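# Move one bottle from the cabinet to the bench

## Task

Take a single bottle out of the cabinet and set it upright on the bench, leaving the remaining two bottles inside the cabinet.

## Robot and tools

Robot: two UR-type six-joint arms, left_arm and right_arm, each carrying a Robotiq 2F-140 gripper whose fingers can fold. Each arm rides its own carriage on one shared floor track running along y at x = 0. left_rail carries left_arm and is always the one at larger y; right_rail carries right_arm. These names do not match image sides. An arm's base sits at x = 0, y = its carriage position, z = 0.04 m, facing +x.

Scene frame (fixed to the table): z = 0 is the table top with +z up, +x is the direction the arms face, +y is to their left, and y = 0 is mid-track. The table edge is at x = 0.17 m. Anything that falls or is set down off the table fails the task, and that includes the track and the metal strip beside it. Results report each gripper's end_effector_position (m, the point between the closed pads), end_effector_quat_wxyz, and velocities in this frame. Reported values can be off by a few cm. The fingers point along the gripper's +z axis and close along its y axis. Fingertips reach about 33 mm past that point when the gap is 40 mm or less, and 9 mm past it when fully open.

Row layout, shared by execute_actions and move: one flat list of 18 numbers, each in [-1, 1]. The first 9 are left_arm: six joint offsets (shoulder pan, shoulder lift, elbow, wrist 1, wrist 2, wrist 3), then gripper position, force_limit, speed. The last 9 are the same for right_arm. Joint numbers are offsets, not poses. They count from the Joint targets at the start of the call, not from the previous row, and 1.0 equals 2.222 rad. Sending 0 for all six holds an arm where it is and re-asserts its targets. Joint ranges are ±6.283 rad, except the elbow at ±3.142. Asking more than 0.010 rad beyond a range gets the call refused.

Gripper numbers are absolute commands, not offsets. position: +1 is fully open (140 mm), about -0.8 is where the pads touch, and -1 closes until blocked. force_limit: -1 gives about 14 N and +1 about 58 N on slow closes. speed: -1 is about 30 mm/s and +1 about 250 mm/s; faster closes grip harder. force_limit and speed both start at +1. To leave a gripper unchanged, resend its previous three numbers, because a 0 is itself a command.

execute_actions(actions, cameras): actions holds at most one action. An action has "rows" (1-15 rows, each lasting one 1/30 s step), "steps" (1-450, default 15), an optional "until", and optional carriage commands. After the rows end, arms keep heading toward the last row. Joint targets can move at most 0.651 rad per step from the measured angles, and speed is capped, so a big displacement can need several calls. Sending an empty actions list returns all camera images and the full state.

move(target, speed, blend, stop_force, zero, blocking, cameras): target is one 18-number row or a list of up to 15 rows. Offsets in every row count from the same starting Joint targets. speed is rad/s for the joint with the farthest to go, 0.01-3.14, default 0.5. blend is a corner radius in rad. stop_force is in N, 3-120: a path ends when the wrist sensor feels that much push. Use a low speed when approaching contact, and omit stop_force when moving away from a contact. blocking=false returns after 0.5 s; call wait or stop before sending anything else. The result adds a "move:" line: done, off_target, held, moving or fault, plus limits=held if a check withheld steps. Arms are stiff, so a target even a little past a firm contact can fault.

wait(seconds 0-10), stop() (brakes a move; fingers keep going), zoom_image(camera, region [x0,y0,x1,y1] in px, each side at most 504), zero_wrist_force(arm), read_manual, finished_scene(scene 1-2).

Carriages: in an action, pass {"left_rail": {"position_m": ...}}. This is an absolute position in m along y; left_rail accepts -0.8 to 1.5 and right_rail -1.5 to 0.8. speed_m_s is 0.01-1 and acceleration_factor 0.1-1; {"stop": true} halts the carriage. Then wait using {"until": {"left_rail": {"position_status": ["!=", "moving"]}}}. Keep the carriages at least 0.78 m apart. Let a carriage arrive before aiming its gripper at a scene point. position_status values: moving, done, contact_stop, time_out, stopped, stopped_with_arm, stopped_for_other_arm, stopped_for_other_carriage. position_answer is taken or not_taken.

Result lines: Joint positions and Joint velocities give, per arm, the rail (m) and then six joints (rad). Joint targets are the commanded angles. Joint torques include gravity. Wrist force and Wrist torque are in the gripper frame. Wrist depth is a 7x7 grid in mm. Motor temperatures trigger MOTOR HOT at 70 °C and a braking fault at 85 °C. Tool commands show the current gripper commands. object_status: 0 moving, 1 blocked while opening, 2 blocked while closing (a grip), 3 reached the target or pads met. position_measured is in counts: 3 open, 75 ≈ 100 mm, 139 ≈ 60 mm, 200 ≈ 20 mm, 230 pads touching. "joint command not followed" means the clearance check altered that arm's command.

Cameras: cam_high, cam_low, cam_front, cam_side, cam_left_wrist, cam_right_wrist.

Avoid these: contact torque over the joint limits (wrist 25.7 N m, others 138) or about 150 N of force, which stops the arm for 10 s. Don't let the arms or grippers press on each other. Don't drop bottles or release them while they move, and don't knock over the two bottles that stay. Grip near the fingertip quarter of the pads, since folding fingers hold narrow parts poorly. Avoid hard hits on the cabinet, and avoid long holds while stretched out, which heat the motors. Finish with the bottle standing still on the bench and not held.

Each tool is called after ">>>" as a command line: name --argument value for each argument, lists and objects as JSON in quotes; but a table of rows of numbers goes row by row, as --pt "numbers of a row", without its own name.

## Session

>>> execute_actions --actions '[]'

Scene clock: 0.00 s.
left_arm: end_effector_position=(+0.3456, +1.0083, +0.5800) position_measured=3 object_status=3 end_effector_quat_wxyz=(+0.000, +0.000, +1.000, +0.000) | right_arm: end_effector_position=(+0.3456, -1.0358, +0.5800) position_measured=3 object_status=3 end_effector_quat_wxyz=(+0.000, +0.000, +1.000, +0.000)
Joint positions: left_arm=[0.981 -0.316 -1.725 0.971 -0.816 -1.571 -0.316] | right_arm=[-1.063 -0.316 -1.725 0.971 -0.816 -1.571 -0.316]
Joint velocities: within noise
Joint torques (N m): no reading
Motor temperatures (°C): left_arm=[40 37 38 43 43 48] | right_arm=[31 32 37 47 43 46]
Wrist force (N): no reading
Wrist torque (N m): no reading
Wrist force, peak (N): no reading
Wrist depth (mm): cam_left_wrist=[- - - - 621 678 - / - 676 708 - - - - / - - - - - - 700 / - 124 - - 730 140 - / - 135 - - 714 122 98 / 91 - - - - - 93 / - 1567 895 - - - -] | cam_right_wrist=[665 - 650 - 665 662 - / 708 680 685 - 706 685 - / 740 715 725 736 736 725 - / - 135 760 - 762 744 - / - 127 - 820 903 133 105 / - 865 874 - - - - / - 1954 1954 1839 1985 1852 -]
Joint targets: left_arm=[0.981 -0.316 -1.725 0.971 -0.816 -1.571 -0.316] | right_arm=[-1.063 -0.316 -1.725 0.971 -0.816 -1.571 -0.316]
Tool commands: left_gripper/position=+1.0 left_gripper/force_limit=+1.0 left_gripper/speed=+1.0 right_gripper/position=+1.0 right_gripper/force_limit=+1.0 right_gripper/speed=+1.0
left_rail: position_m=0.981 position_status=done
right_rail: position_m=-1.063 position_status=done

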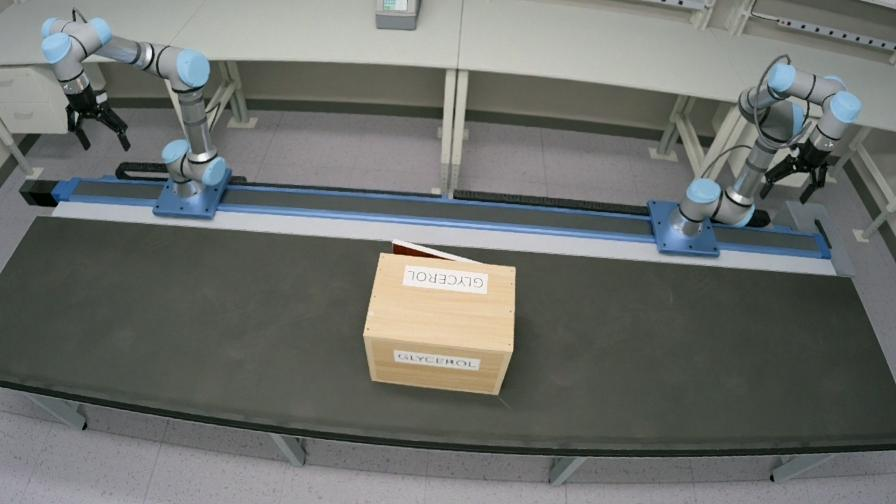

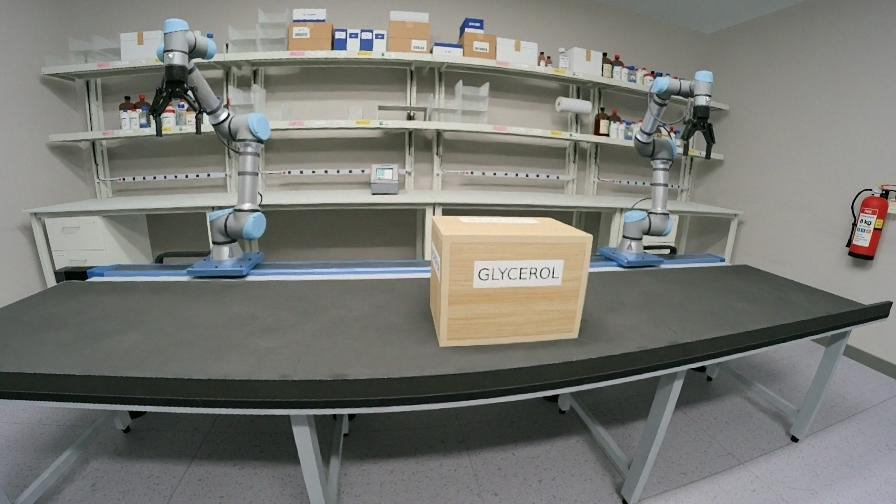

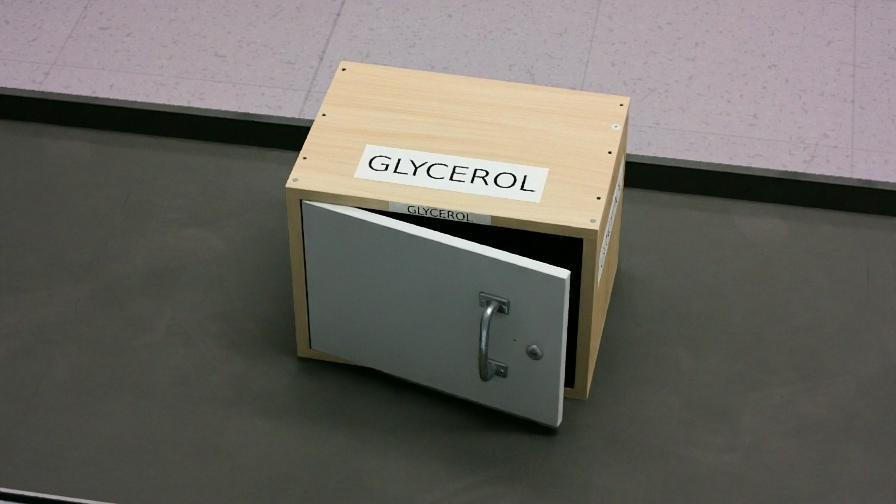

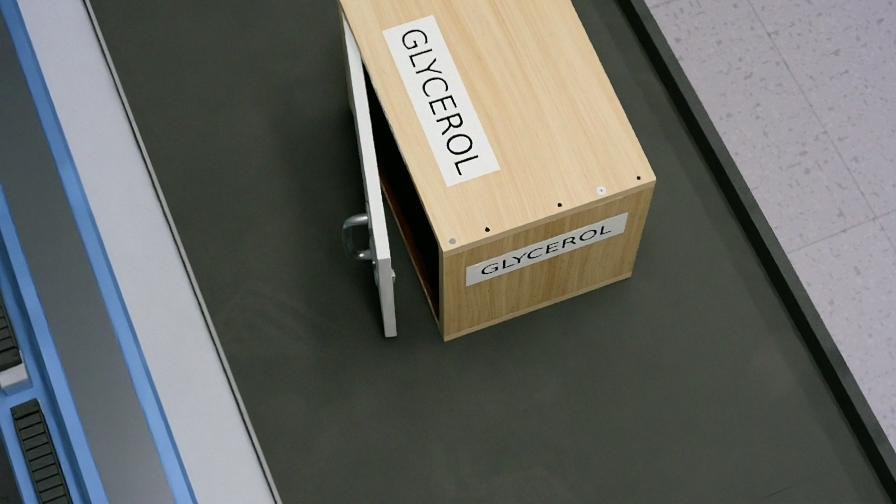

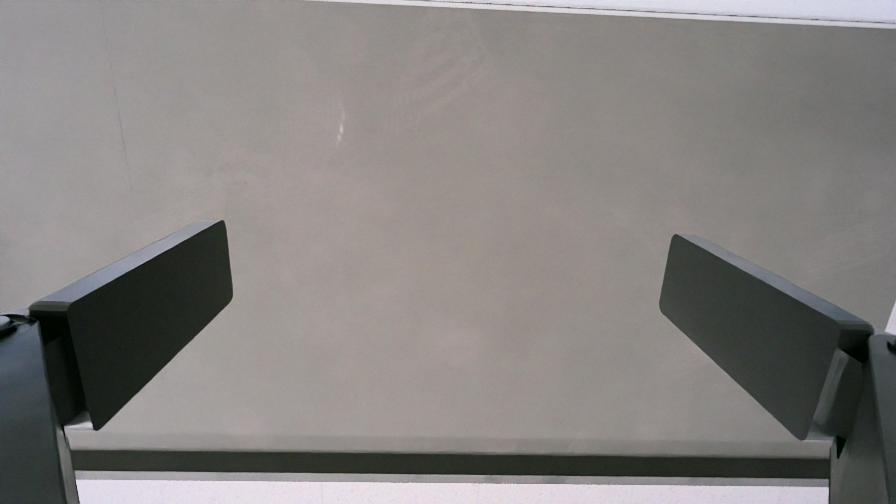

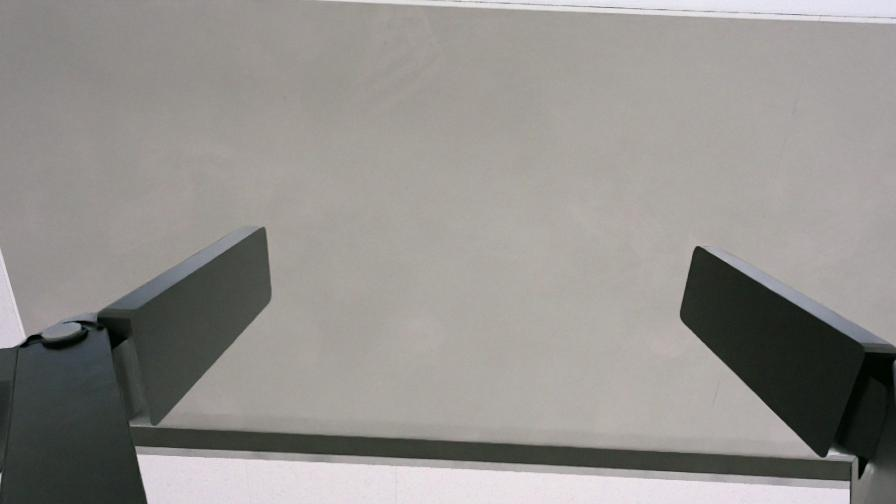

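>>> execute_actions --actions '[{"right_rail":{"position_m":-0.3},"steps":200,"until":{"right_rail":{"position_status":["!=","moving"]}}}]' --cameras '["cam_high","cam_right_wrist","cam_front"]'

Scene clock: 4.17 s.
left_arm: end_effector_position=(+0.3456, +1.0083, +0.5800) position_measured=3 object_status=3 end_effector_quat_wxyz=(+0.000, +0.000, +1.000, +0.000) | right_arm: end_effector_position=(+0.3456, -0.2728, +0.5800) position_measured=3 object_status=3 end_effector_quat_wxyz=(+0.000, +0.000, +1.000, +0.000)
Joint positions: left_arm=[0.981 -0.316 -1.725 0.971 -0.816 -1.571 -0.316] | right_arm=[-0.3 -0.316 -1.725 0.971 -0.816 -1.571 -0.316]
Joint torques (N m): left_arm=[0.86 -12.12 -20.19 -2.48 -0.16 0.06] | right_arm=[1.07 -11.28 -20.64 -2.71 0.1 0.2]
Wrist force (N): left_arm=[0.0 0.1 0.0] | right_arm=[-0.2 0.4 0.0]
Wrist torque (N m): left_arm=[0.03 0.00 0.00] | right_arm=[0.09 0.03 0.00]
Wrist force, peak (N): left_arm=[-0.1 0.4 -0.5] | right_arm=[-0.2 1.5 0.2]
Wrist depth (mm): cam_left_wrist=[610 639 - - - - - / - 669 - - - - - / - - - 747 - - - / - 124 - - - 132 - / - 108 - 716 - 122 98 / 91 - - - 821 - 93 / - 1724 834 1647 - - -] | cam_right_wrist=[658 - 660 - 628 676 - / 663 738 712 710 650 774 - / - 715 683 725 - 670 706 / - 135 - - 729 144 - / - 127 - 825 472 133 111 / - 103 - 851 495 494 - / - 2050 1924 2017 529 523 -]
Joint targets: left_arm=[0.981 -0.316 -1.725 0.971 -0.816 -1.571 -0.316] | right_arm=[-0.300 -0.316 -1.725 0.971 -0.816 -1.571 -0.316]
Tool commands: left_gripper/position=+1.0 left_gripper/force_limit=+1.0 left_gripper/speed=+1.0 right_gripper/position=+1.0 right_gripper/force_limit=+1.0 right_gripper/speed=+1.0
left_rail: position_m=0.981 position_status=done
right_rail: position_m=-0.300 position_status=done
Images, in order (width x height): cam_high 896x504, cam_front 896x504, cam_right_wrist 896x504.

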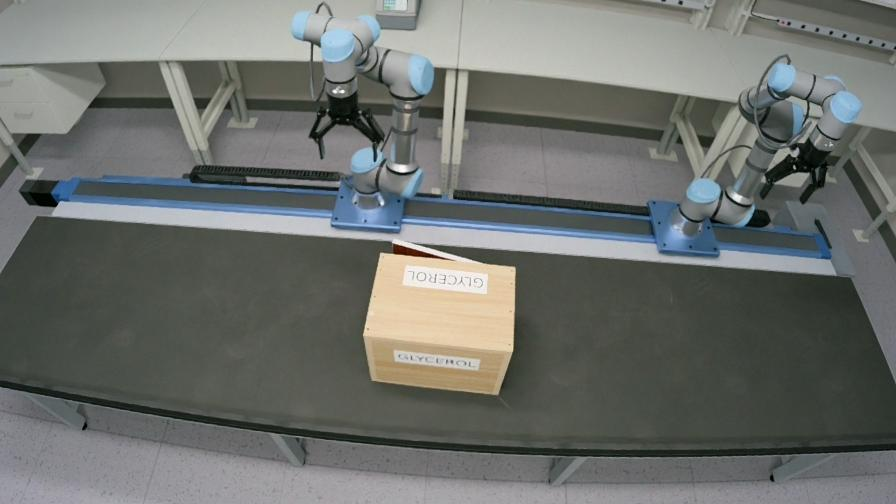

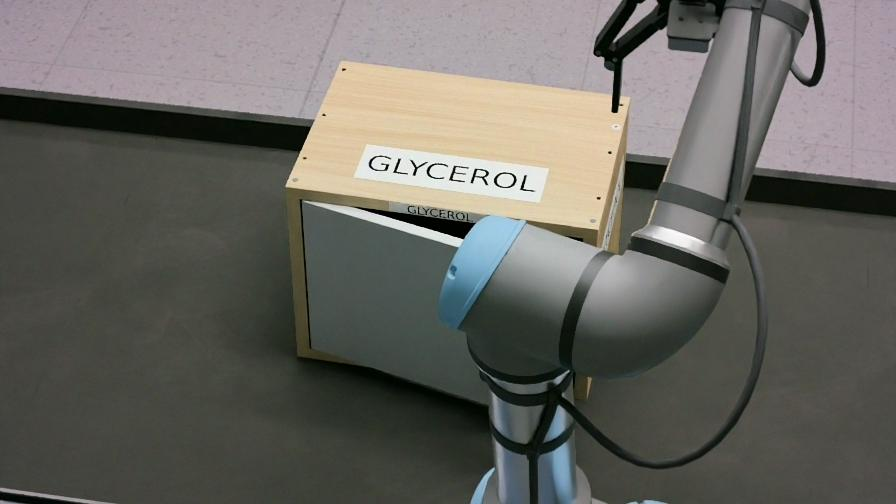

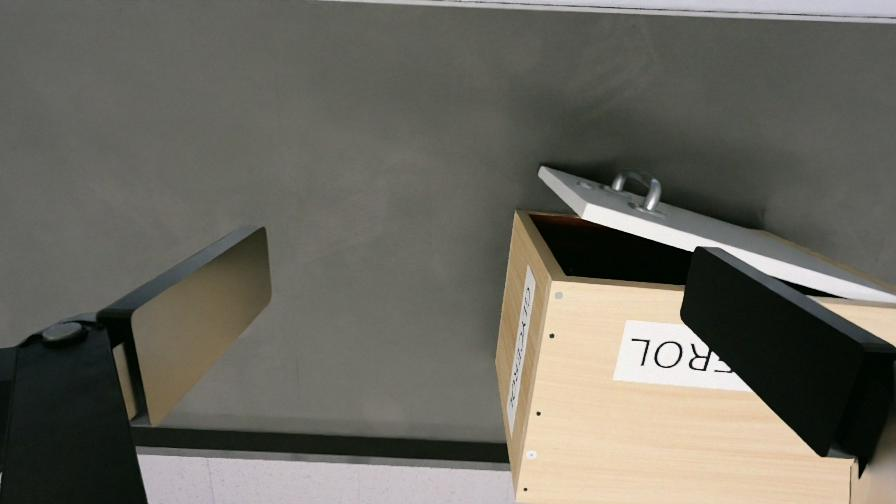

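>>> move --target '[0,0,0,0,0,0,1,1,1,0.1876,0.0563,0.1857,-0.2424,0,0.1876,-1,-0.9,-0.5]' --speed 0.7 --cameras '["cam_high","cam_front","cam_side","cam_right_wrist"]'

Scene clock: 8.33 s.
left_arm: end_effector_position=(+0.3456, +1.0083, +0.5800) position_measured=3 object_status=3 end_effector_quat_wxyz=(+0.000, +0.000, +1.000, +0.000) | right_arm: end_effector_position=(+0.4547, -0.1200, +0.4007) position_measured=232 object_status=3 end_effector_quat_wxyz=(+0.000, +0.000, +1.000, +0.000)
Joint positions: left_arm=[0.981 -0.316 -1.725 0.971 -0.816 -1.571 -0.316] | right_arm=[-0.3 0.101 -1.6 1.383 -1.355 -1.571 0.101]
Joint torques (N m): left_arm=[0.95 -13.12 -21.13 -2.43 0.03 -0.25] | right_arm=[5.93 -8.1 -13.73 -4.97 0.15 2.15]
Wrist force (N): left_arm=[-0.4 0.3 -0.1] | right_arm=[-0.3 0.5 -0.5]
Wrist torque (N m): left_arm=[0.05 0.08 0.00] | right_arm=[0.06 0.05 -0.03]
Wrist force, peak (N): left_arm=[-0.3 0.4 -0.4] | right_arm=[-0.4 2.2 1.3]
Wrist depth (mm): cam_left_wrist=[- 631 - - - - - / - 641 - - - - 726 / - - - - - - - / - 124 - - 730 141 - / - 108 - 738 740 122 93 / 91 - - - - - 93 / 1647 1736 1529 1784 834 - -] | cam_right_wrist=[516 502 - 501 501 493 - / - 521 - 511 - - 537 / - - - 522 526 544 531 / 591 - 571 245 248 249 252 / - 610 85 96 97 260 259 / - - 74 - - - 275 / - - - - - - 288]
Joint targets: left_arm=[0.981 -0.316 -1.725 0.971 -0.816 -1.571 -0.316] | right_arm=[-0.300 0.101 -1.600 1.383 -1.355 -1.571 0.101]
left_rail: position_m=0.981 position_status=done
right_rail: position_m=-0.300 position_status=done
move: done
Images, in order (width x height): cam_high 896x504, cam_front 896x504, cam_side 896x504, cam_right_wrist 896x504.

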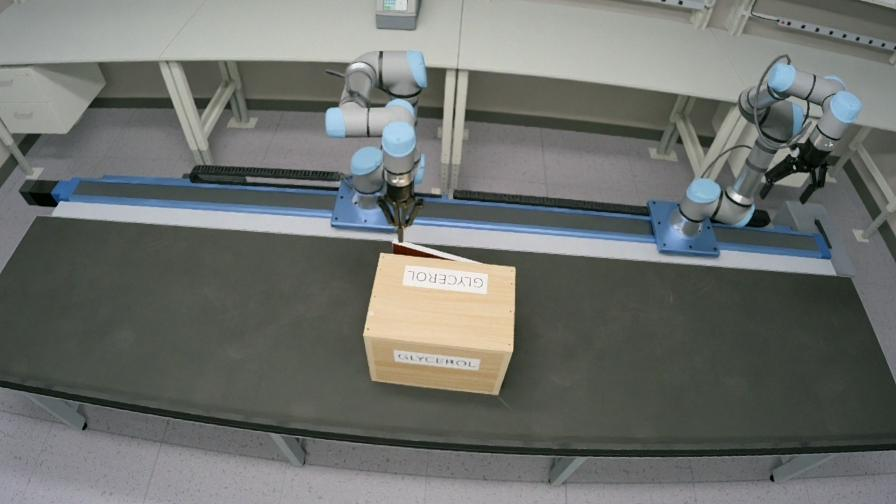

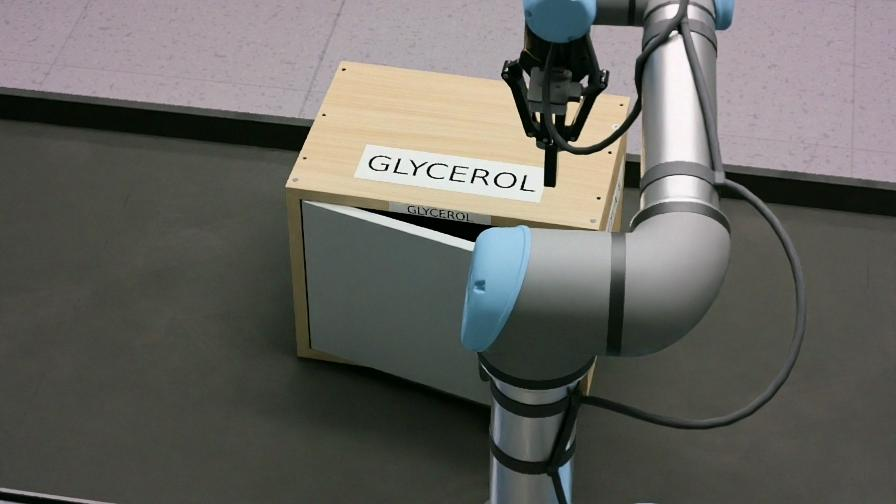

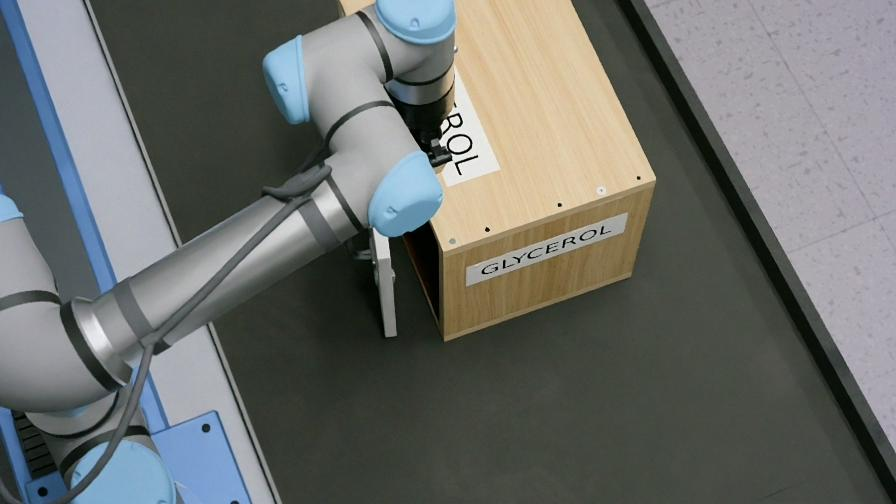

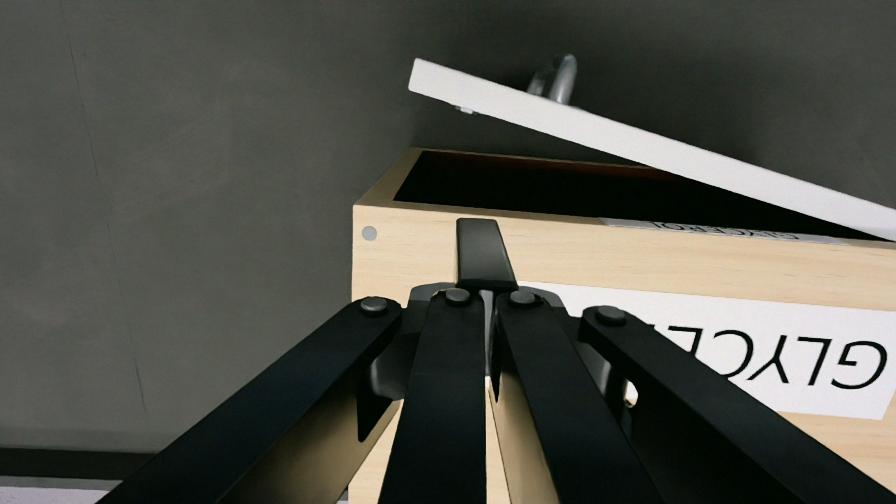

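>>> move --pt "0 0 0 0 0 0 1 1 1 -0.0077 -0.0291 0.0278 0.0018 0 -0.0077 -1 -0.9 -0.5" --pt "0 0 0 0 0 0 1 1 1 -0.0077 -0.0358 0.1897 -0.1534 0 -0.0077 -1 -0.9 -0.5" --speed '[0.3,0.25]' --stop_force 8 --cameras '["cam_front","cam_side","cam_right_wrist"]'

Scene clock: 12.20 s.
left_arm: end_effector_position=(+0.3456, +1.0083, +0.5800) position_measured=3 object_status=3 end_effector_quat_wxyz=(+0.000, +0.000, +1.000, +0.000) | right_arm: end_effector_position=(+0.4299, -0.1302, +0.2650) position_measured=232 object_status=3 end_effector_quat_wxyz=(+0.000, +0.000, +1.000, +0.000)
Joint positions: left_arm=[0.981 -0.316 -1.725 0.971 -0.816 -1.571 -0.316] | right_arm=[-0.3 0.084 -1.68 1.805 -1.696 -1.571 0.084]
Joint torques (N m): left_arm=[1.22 -13.32 -21.04 -2.42 -0.13 -0.05] | right_arm=[-8.18 -33.08 -15.2 -4.71 0.4 -1.55]
Wrist force (N): left_arm=[0.0 -0.2 0.1] | right_arm=[0.2 0.1 -0.3]
Wrist torque (N m): left_arm=[-0.03 -0.01 0.00] | right_arm=[-0.03 -0.06 0.05]
Wrist force, peak (N): left_arm=[-0.2 0.4 -0.4] | right_arm=[-1.4 1.0 -0.7]
Wrist depth (mm): cam_left_wrist=[- - - - - - 655 / - - 641 - - - - / - - - - - - - / - 124 - - - 140 - / - 109 - - - 122 93 / 96 - 805 - - - 93 / 1736 1713 1809 - 845 - -] | cam_right_wrist=[378 369 385 365 366 368 360 / 390 366 373 246 370 368 - / 407 424 441 118 - 383 383 / 424 422 426 163 408 - 127 / - - 91 94 97 420 334 / - - 74 - - - 351 / - - - - - - 124]
Joint targets: left_arm=[0.981 -0.316 -1.725 0.971 -0.816 -1.571 -0.316] | right_arm=[-0.300 0.084 -1.680 1.805 -1.696 -1.571 0.084]
left_rail: position_m=0.981 position_status=done
right_rail: position_m=-0.300 position_status=done
move: done
Images, in order (width x height): cam_front 896x504, cam_side 896x504, cam_right_wrist 896x504.

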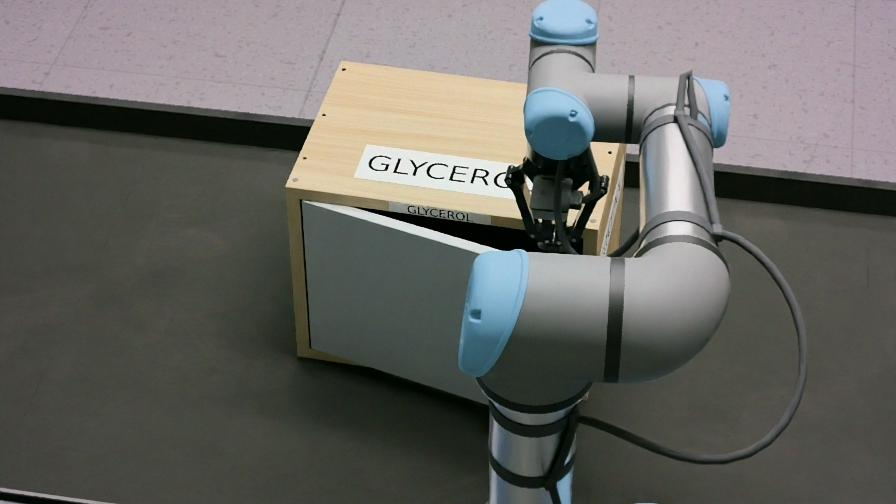

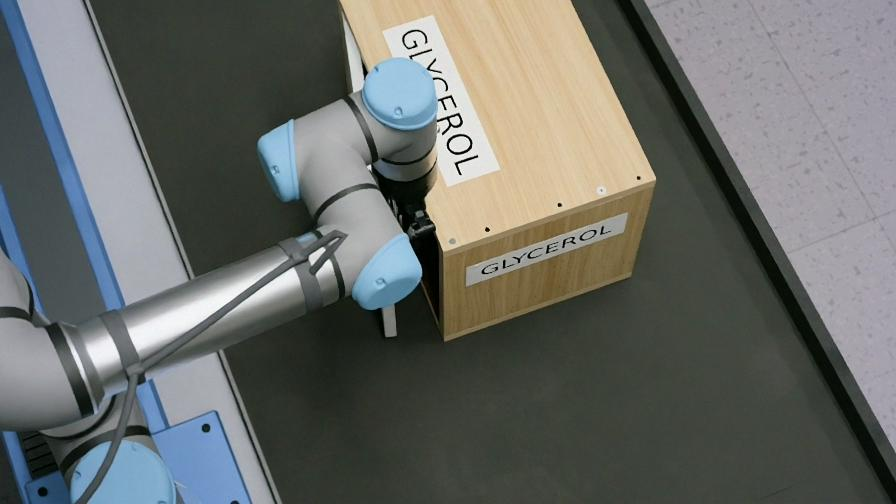

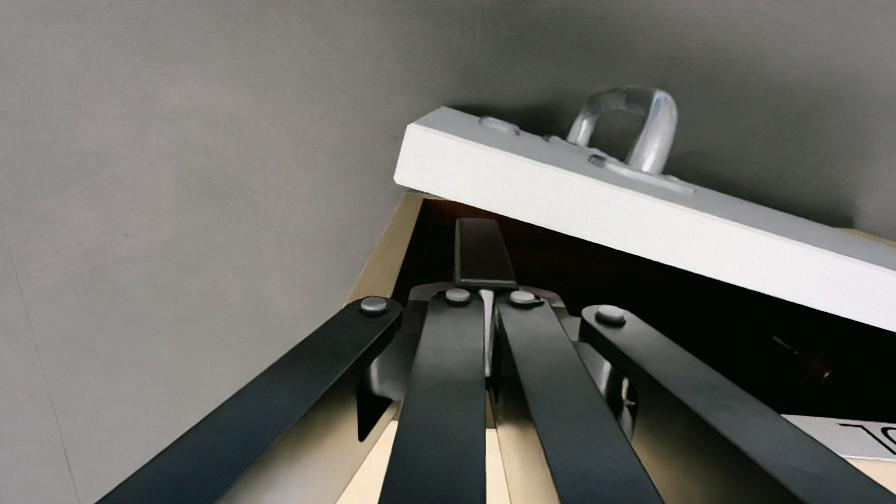

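>>> move --pt "0 0 0 0 0 0 1 1 1 0.0740 -0.0536 0.0437 0.0099 0 0.2097 -1 -0.9 -0.5" --pt "0 0 0 0 0 0 1 1 1 0.2121 -0.0661 0.0531 0.0131 0 0.5023 -1 -0.9 -0.5" --pt "0 0 0 0 0 0 1 1 1 0.3408 0.0103 -0.0093 -0.001 0 0.7903 -1 -0.9 -0.5" --pt "0 0 0 0 0 0 1 1 1 0.4176 0.1187 -0.1216 0.0029 0 1.0 -1 -0.9 -0.5" --pt "0 0 0 0 0 0 1 1 1 0.4529 0.2425 -0.2846 0.0421 0 1.0 -1 -0.9 -0.5" --speed '[0.4,0.5,0.5,0.4,0.3]' --blend '[0.1,0.1,0.1,0.05,0]' --stop_force 35 --cameras '["cam_high","cam_front","cam_side","cam_right_wrist"]'

Scene clock: 19.83 s.
left_arm: end_effector_position=(+0.3456, +1.0083, +0.5800) position_measured=3 object_status=3 end_effector_quat_wxyz=(+0.000, +0.000, +1.000, +0.000) | right_arm: end_effector_position=(+0.1911, +0.3546, +0.2654) position_measured=232 object_status=3 end_effector_quat_wxyz=(+0.000, +0.571, +0.821, +0.000)
Joint positions: left_arm=[0.981 -0.316 -1.725 0.971 -0.816 -1.571 -0.316] | right_arm=[-0.3 1.09 -1.141 1.172 -1.602 -1.571 2.306]
Joint torques (N m): left_arm=[1.63 -12.76 -21.57 -2.33 -0.05 -0.24] | right_arm=[7.43 -30.75 -38.92 -2.02 1.24 1.94]
Wrist force (N): left_arm=[0.1 0.4 -0.2] | right_arm=[-5.0 -2.1 -0.8]
Wrist torque (N m): left_arm=[0.07 -0.04 0.00] | right_arm=[0.07 0.07 -0.07]
Wrist force, peak (N): left_arm=[0.0 0.5 -0.5] | right_arm=[-6.4 -2.2 -0.7]
Wrist depth (mm): cam_left_wrist=[- 644 - - 646 634 657 / - - - - 712 - - / - - 694 - - - - / - 124 - - - 130 - / - 109 - - 762 122 93 / 91 - - - - - 93 / - 1626 1822 829 1679 - -] | cam_right_wrist=[1073 371 369 382 365 - 360 / 1191 380 391 398 380 377 374 / 1191 403 416 - 400 409 - / 1309 422 445 162 207 417 417 / 1421 447 91 96 95 - 441 / 1421 - 74 - - - 486 / - - - - - - -]
Joint targets: left_arm=[0.981 -0.316 -1.725 0.971 -0.816 -1.571 -0.316] | right_arm=[-0.300 1.090 -1.141 1.172 -1.602 -1.571 2.306]
left_rail: position_m=0.981 position_status=done
right_rail: position_m=-0.300 position_status=done
move: done
Images, in order (width x height): cam_high 896x504, cam_front 896x504, cam_side 896x504, cam_right_wrist 896x504.

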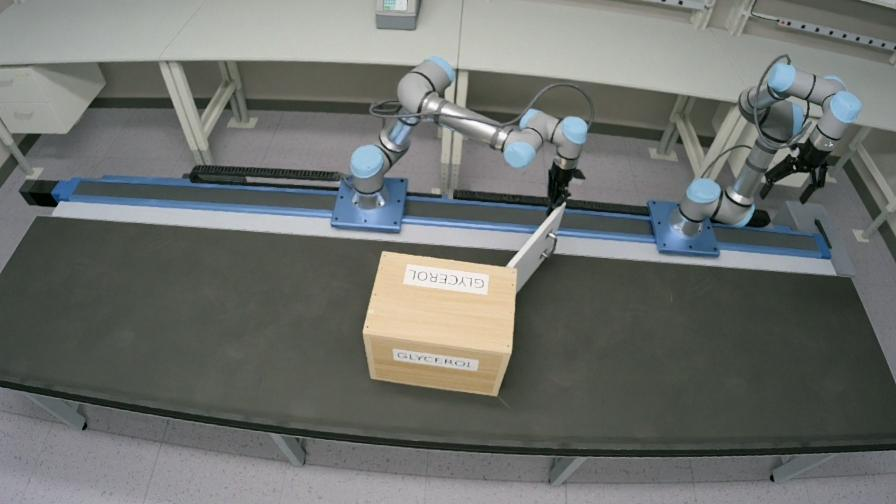

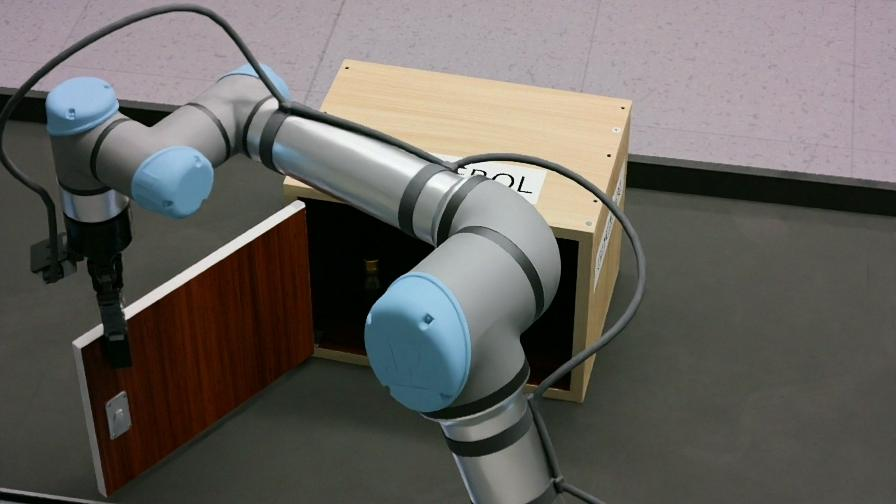

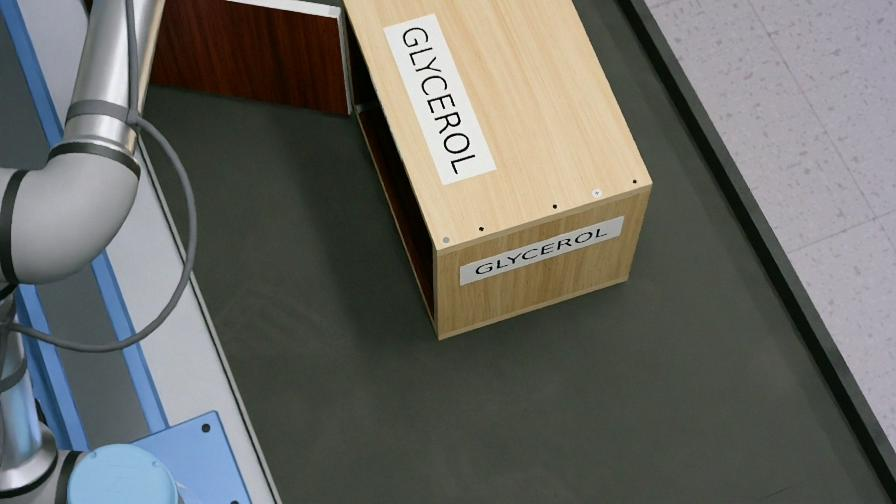

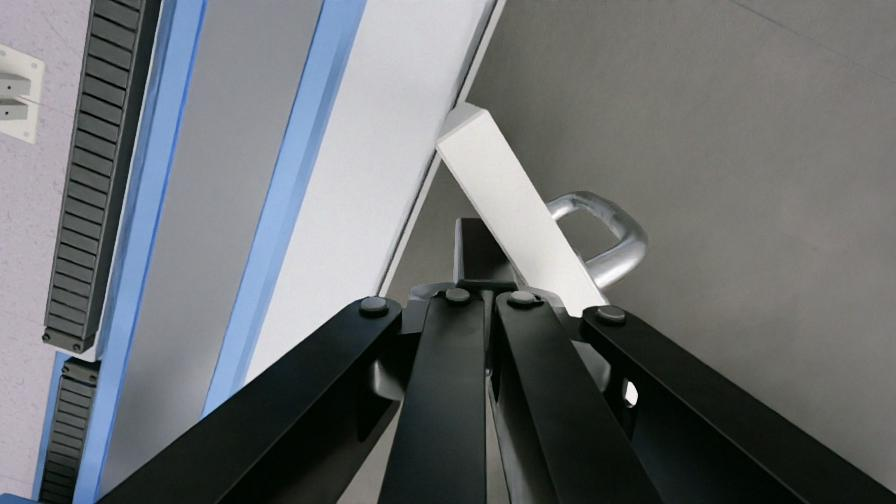

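>>> move --pt "0 0 0 0 0 0 1 1 1 0 -0.1391 0 0.1391 0 -0.2 -1 -0.9 -0.5" --pt "0 0 0 0 0 0 1 1 1 -0.0072 -0.1226 0.4536 0.376 -0.9302 -1.0 -1 -0.9 -0.5" --speed '[0.5,0.9]' --blend '[0.1,0]' --cameras '["cam_high","cam_front","cam_side","cam_right_wrist"]'

>>> execute_actions --actions '[{"rows":[[0,0,0,0,0,0,1,1,1,0,0,0,0,0,-0.037,1,-0.9,-0.3]],"steps":45}]' --cameras '["cam_right_wrist"]'

Scene clock: 24.37 s.
left_arm: end_effector_position=(+0.3456, +1.0083, +0.5800) position_measured=3 object_status=3 end_effector_quat_wxyz=(+0.000, +0.000, +1.000, +0.000) | right_arm: end_effector_position=(+0.3416, -0.0166, +0.3478) position_measured=232 object_status=3 end_effector_quat_wxyz=(+0.186, -0.410, +0.632, -0.630)
Joint positions: left_arm=[0.981 -0.316 -1.725 0.971 -0.816 -1.571 -0.316] | right_arm=[-0.3 1.08 -1.426 1.816 -0.956 -2.885 0.73]
Joint torques (N m): left_arm=[0.84 -12.07 -21.54 -2.31 -0.36 -0.65] | right_arm=[6.5 -41.93 -33.09 -2.95 0.99 1.97]
Wrist force (N): left_arm=[0.1 0.0 -0.3] | right_arm=[-2.4 1.7 -0.3]
Wrist torque (N m): left_arm=[-0.01 -0.03 0.01] | right_arm=[-0.30 0.65 0.09]
Wrist force, peak (N): left_arm=[-0.1 0.2 -0.7] | right_arm=[-1.6 7.9 1.2]
Wrist depth (mm): cam_left_wrist=[- 644 - - - - - / - - - - - - - / - - - - - 712 - / - 124 - - - 151 796 / - 108 - - - 122 93 / 91 - - - - - 93 / - 1690 1876 - 1822 - -] | cam_right_wrist=[- - - - 1087 - 447 / - - - - 3733 - 409 / - - - 360 333 351 391 / - 3678 - 133 461 423 374 / - - 86 100 97 449 371 / - - 74 - - - 353 / - - - - - - -]
Joint targets: left_arm=[0.981 -0.316 -1.725 0.971 -0.816 -1.571 -0.316] | right_arm=[-0.300 1.080 -1.426 1.816 -0.956 -2.885 0.730]
left_rail: position_m=0.981 position_status=done
right_rail: position_m=-0.300 position_status=done
move: held (right_arm; a check stopped the path); path passed 1 of 2 targets; limits=held; right_arm: the wrist 2 is farthest, 0.753 rad from its target
joint command not followed: on one or more control steps a check withheld the commanded joint targets of the right arm, and it was not sent them on those steps.
cause: the commanded joint targets, or the way to them, would bring two parts of the arm too close to each other (its gripper and another part of the arm, with joints 5 (wrist 1) to 7 (wrist 3) between them, 19 mm apart when it was first held).
Images, in order (width x height): cam_high 896x504, cam_front 896x504, cam_side 896x504, cam_right_wrist 896x504.

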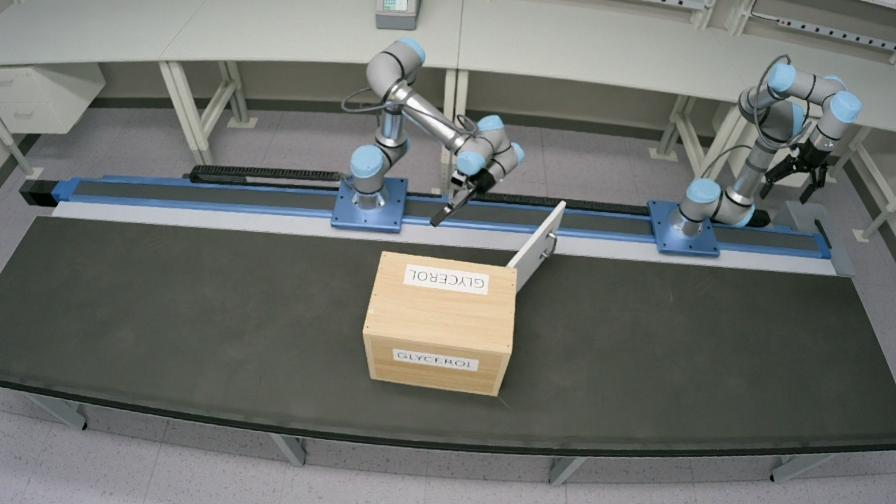

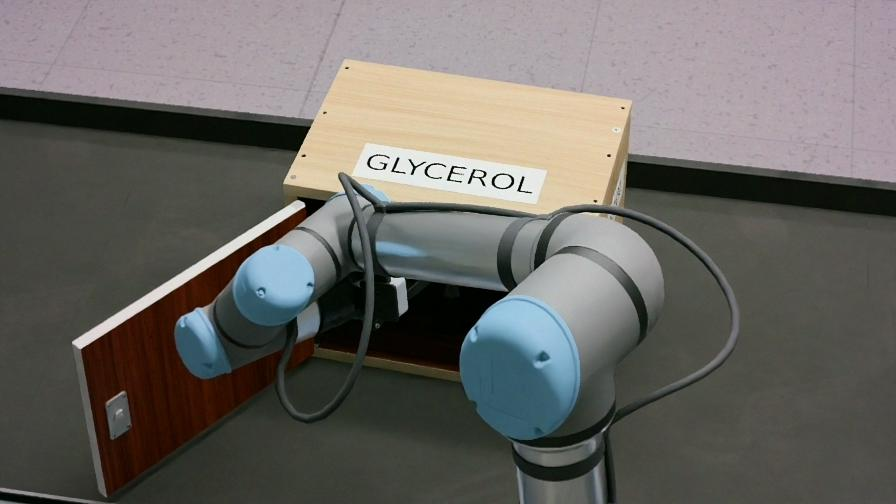

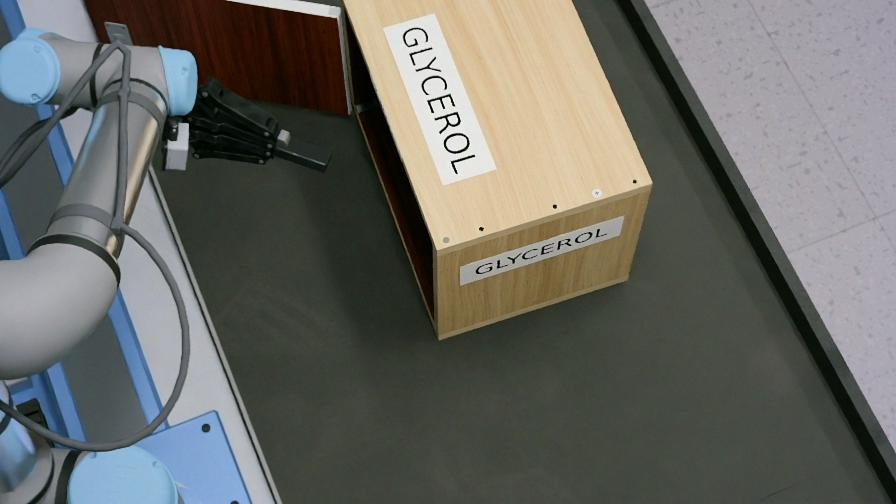

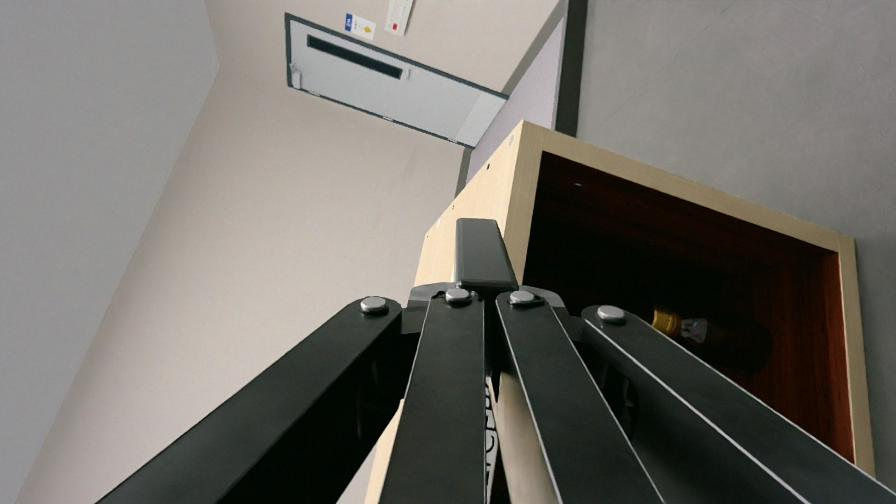

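Scene clock: 26.07 s.
left_arm: end_effector_position=(+0.3456, +1.0083, +0.5800) position_measured=3 object_status=3 end_effector_quat_wxyz=(+0.000, +0.000, +1.000, +0.000) | right_arm: end_effector_position=(+0.3416, -0.0166, +0.3478) position_measured=3 object_status=3 end_effector_quat_wxyz=(+0.160, -0.436, +0.615, -0.637)
Joint positions: left_arm=[0.981 -0.316 -1.725 0.971 -0.816 -1.571 -0.316] | right_arm=[-0.3 1.08 -1.426 1.816 -0.956 -2.885 0.648]
Joint torques (N m): left_arm=[0.62 -12.91 -21.73 -2.32 -0.13 -0.41] | right_arm=[6.06 -41.74 -32.75 -3.09 1.03 -1.57]
Wrist force (N): left_arm=[-0.1 0.2 0.0] | right_arm=[-3.1 1.9 -0.4]
Wrist torque (N m): left_arm=[0.04 0.01 0.01] | right_arm=[-0.20 0.76 0.20]
Wrist force, peak (N): left_arm=[-0.1 0.4 -0.5] | right_arm=[-3.1 1.9 -0.4]
Wrist depth (mm): cam_left_wrist=[606 - - 654 - - - / - - - - - - 678 / - - - - - - - / - 124 734 - - 131 - / - 108 - - - 122 93 / 91 - - - 848 122 93 / - 1724 826 - 1381 837 -] | cam_right_wrist=[- - - - - 579 508 / - - - - 1087 - 425 / - 5684 - 348 336 355 - / - 135 - 374 454 362 383 / - 127 5557 343 603 133 110 / - 102 4904 320 579 476 - / - 5104 488 306 548 383 -]
Joint targets: left_arm=[0.981 -0.316 -1.725 0.971 -0.816 -1.571 -0.316] | right_arm=[-0.300 1.080 -1.426 1.816 -0.956 -2.885 0.648]
left_rail: position_m=0.981 position_status=done
right_rail: position_m=-0.300 position_status=done
Images, in order (width x height): cam_right_wrist 896x504.

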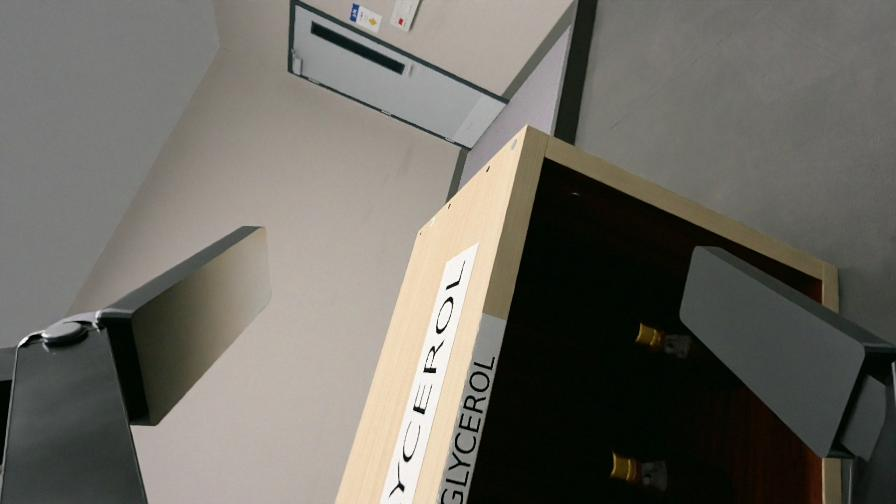

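>>> move --pt "0 0 0 0 0 0 1 1 1 0 -0.0783 -0.3222 -0.0513 0.5914 0 1 -0.9 -0.3" --pt "0 0 0 0 0 0 1 1 1 -0.486 -0.0783 -0.3222 -0.0513 0.5914 -0.2916 1 -0.9 -0.3" --speed '[0.9,0.9]' --blend '[0.15,0]'

>>> execute_actions --actions '[{"left_rail":{"position_m":1.3},"right_rail":{"position_m":0.42},"steps":240,"until":{"right_rail":{"position_status":["!=","moving"]},"left_rail":{"position_status":["!=","moving"]}}}]'

Scene clock: 30.77 s.
left_arm: end_effector_position=(+0.3456, +1.0083, +0.5800) position_measured=3 object_status=3 end_effector_quat_wxyz=(+0.000, +0.000, +1.000, +0.000) | right_arm: end_effector_position=(+0.4312, -0.1667, +0.5045) position_measured=3 object_status=3 end_effector_quat_wxyz=(+0.000, +0.000, +1.000, +0.000)
Joint positions: left_arm=[0.981 -0.316 -1.725 0.971 -0.816 -1.571 -0.316] | right_arm=[-0.3 0 -1.6 1.1 -1.07 -1.571 0]
Joint torques (N m): left_arm=[1.2 -13.31 -21.2 -2.29 -0.06 -0.5] | right_arm=[-6.14 -33.35 -34.03 -4.74 2.16 -1.57]
Wrist force (N): left_arm=[-0.1 0.3 -0.2] | right_arm=[0.0 0.3 0.0]
Wrist torque (N m): left_arm=[0.05 0.02 0.01] | right_arm=[0.02 0.04 0.04]
Wrist force, peak (N): left_arm=[-0.3 0.5 -0.4] | right_arm=[-2.9 2.8 -0.1]
Wrist depth (mm): cam_left_wrist=[- - 702 - - - 669 / - 655 615 - - - 704 / - - - - - 702 - / - 124 - - - 726 - / - 108 - - - 122 93 / 91 - - - - - 93 / 1647 1647 1647 - 1736 - -] | cam_right_wrist=[608 - - - 591 575 - / 640 627 630 - - 672 - / 693 640 674 640 638 614 - / - 137 - 362 358 352 360 / - 127 712 385 381 142 111 / - 103 - 405 400 401 - / - 1895 1880 436 430 424 -]
Joint targets: left_arm=[0.981 -0.316 -1.725 0.971 -0.816 -1.571 -0.316] | right_arm=[-0.300 0.000 -1.600 1.100 -1.070 -1.571 0.000]
left_rail: position_m=0.981 position_status=done
right_rail: position_m=-0.300 position_status=done
move: done

Scene clock: 33.20 s.
left_arm: end_effector_position=(+0.3456, +1.3272, +0.5800) position_measured=3 object_status=3 end_effector_quat_wxyz=(+0.000, +0.000, +1.000, +0.000) | right_arm: end_effector_position=(+0.4313, +0.5533, +0.5045) position_measured=3 object_status=3 end_effector_quat_wxyz=(+0.000, +0.000, +1.000, +0.000)
Joint positions: left_arm=[1.3 -0.316 -1.725 0.971 -0.816 -1.571 -0.316] | right_arm=[0.42 0 -1.6 1.1 -1.07 -1.571 0]
Joint torques (N m): left_arm=[0.82 -13.02 -22.04 -2.17 -0.17 -0.5] | right_arm=[5.33 -28.38 -31.53 -4.3 0.59 -1.75]
Wrist force (N): left_arm=[-0.2 0.0 -0.1] | right_arm=[0.2 0.3 0.0]
Wrist torque (N m): left_arm=[0.01 0.04 0.00] | right_arm=[0.02 -0.01 0.04]
Wrist force, peak (N): left_arm=[0.0 1.3 -0.2] | right_arm=[-0.2 -1.8 -0.3]
Wrist depth (mm): cam_left_wrist=[- - 619 - - - 1304 / - 691 - - - - 1374 / - 671 - - - - 1404 / - 124 - 747 747 141 1511 / - 135 - - - 122 98 / 91 - - 758 - - 93 / - 1809 1772 1918 1772 1772 -] | cam_right_wrist=[- - - - - - 566 / - - 640 - - - - / 435 614 - - 665 667 - / 392 482 - 687 - - - / - 127 - - - 133 104 / - 762 - - 717 - - / - 1825 2017 1909 1866 1839 -]
Joint targets: left_arm=[1.300 -0.316 -1.725 0.971 -0.816 -1.571 -0.316] | right_arm=[0.420 0.000 -1.600 1.100 -1.070 -1.571 0.000]
Tool commands: left_gripper/position=+1.0 left_gripper/force_limit=+1.0 left_gripper/speed=+1.0 right_gripper/position=+1.0 right_gripper/force_limit=-0.9 right_gripper/speed=-0.3
left_rail: position_m=1.300 position_status=done
right_rail: position_m=0.420 position_status=done


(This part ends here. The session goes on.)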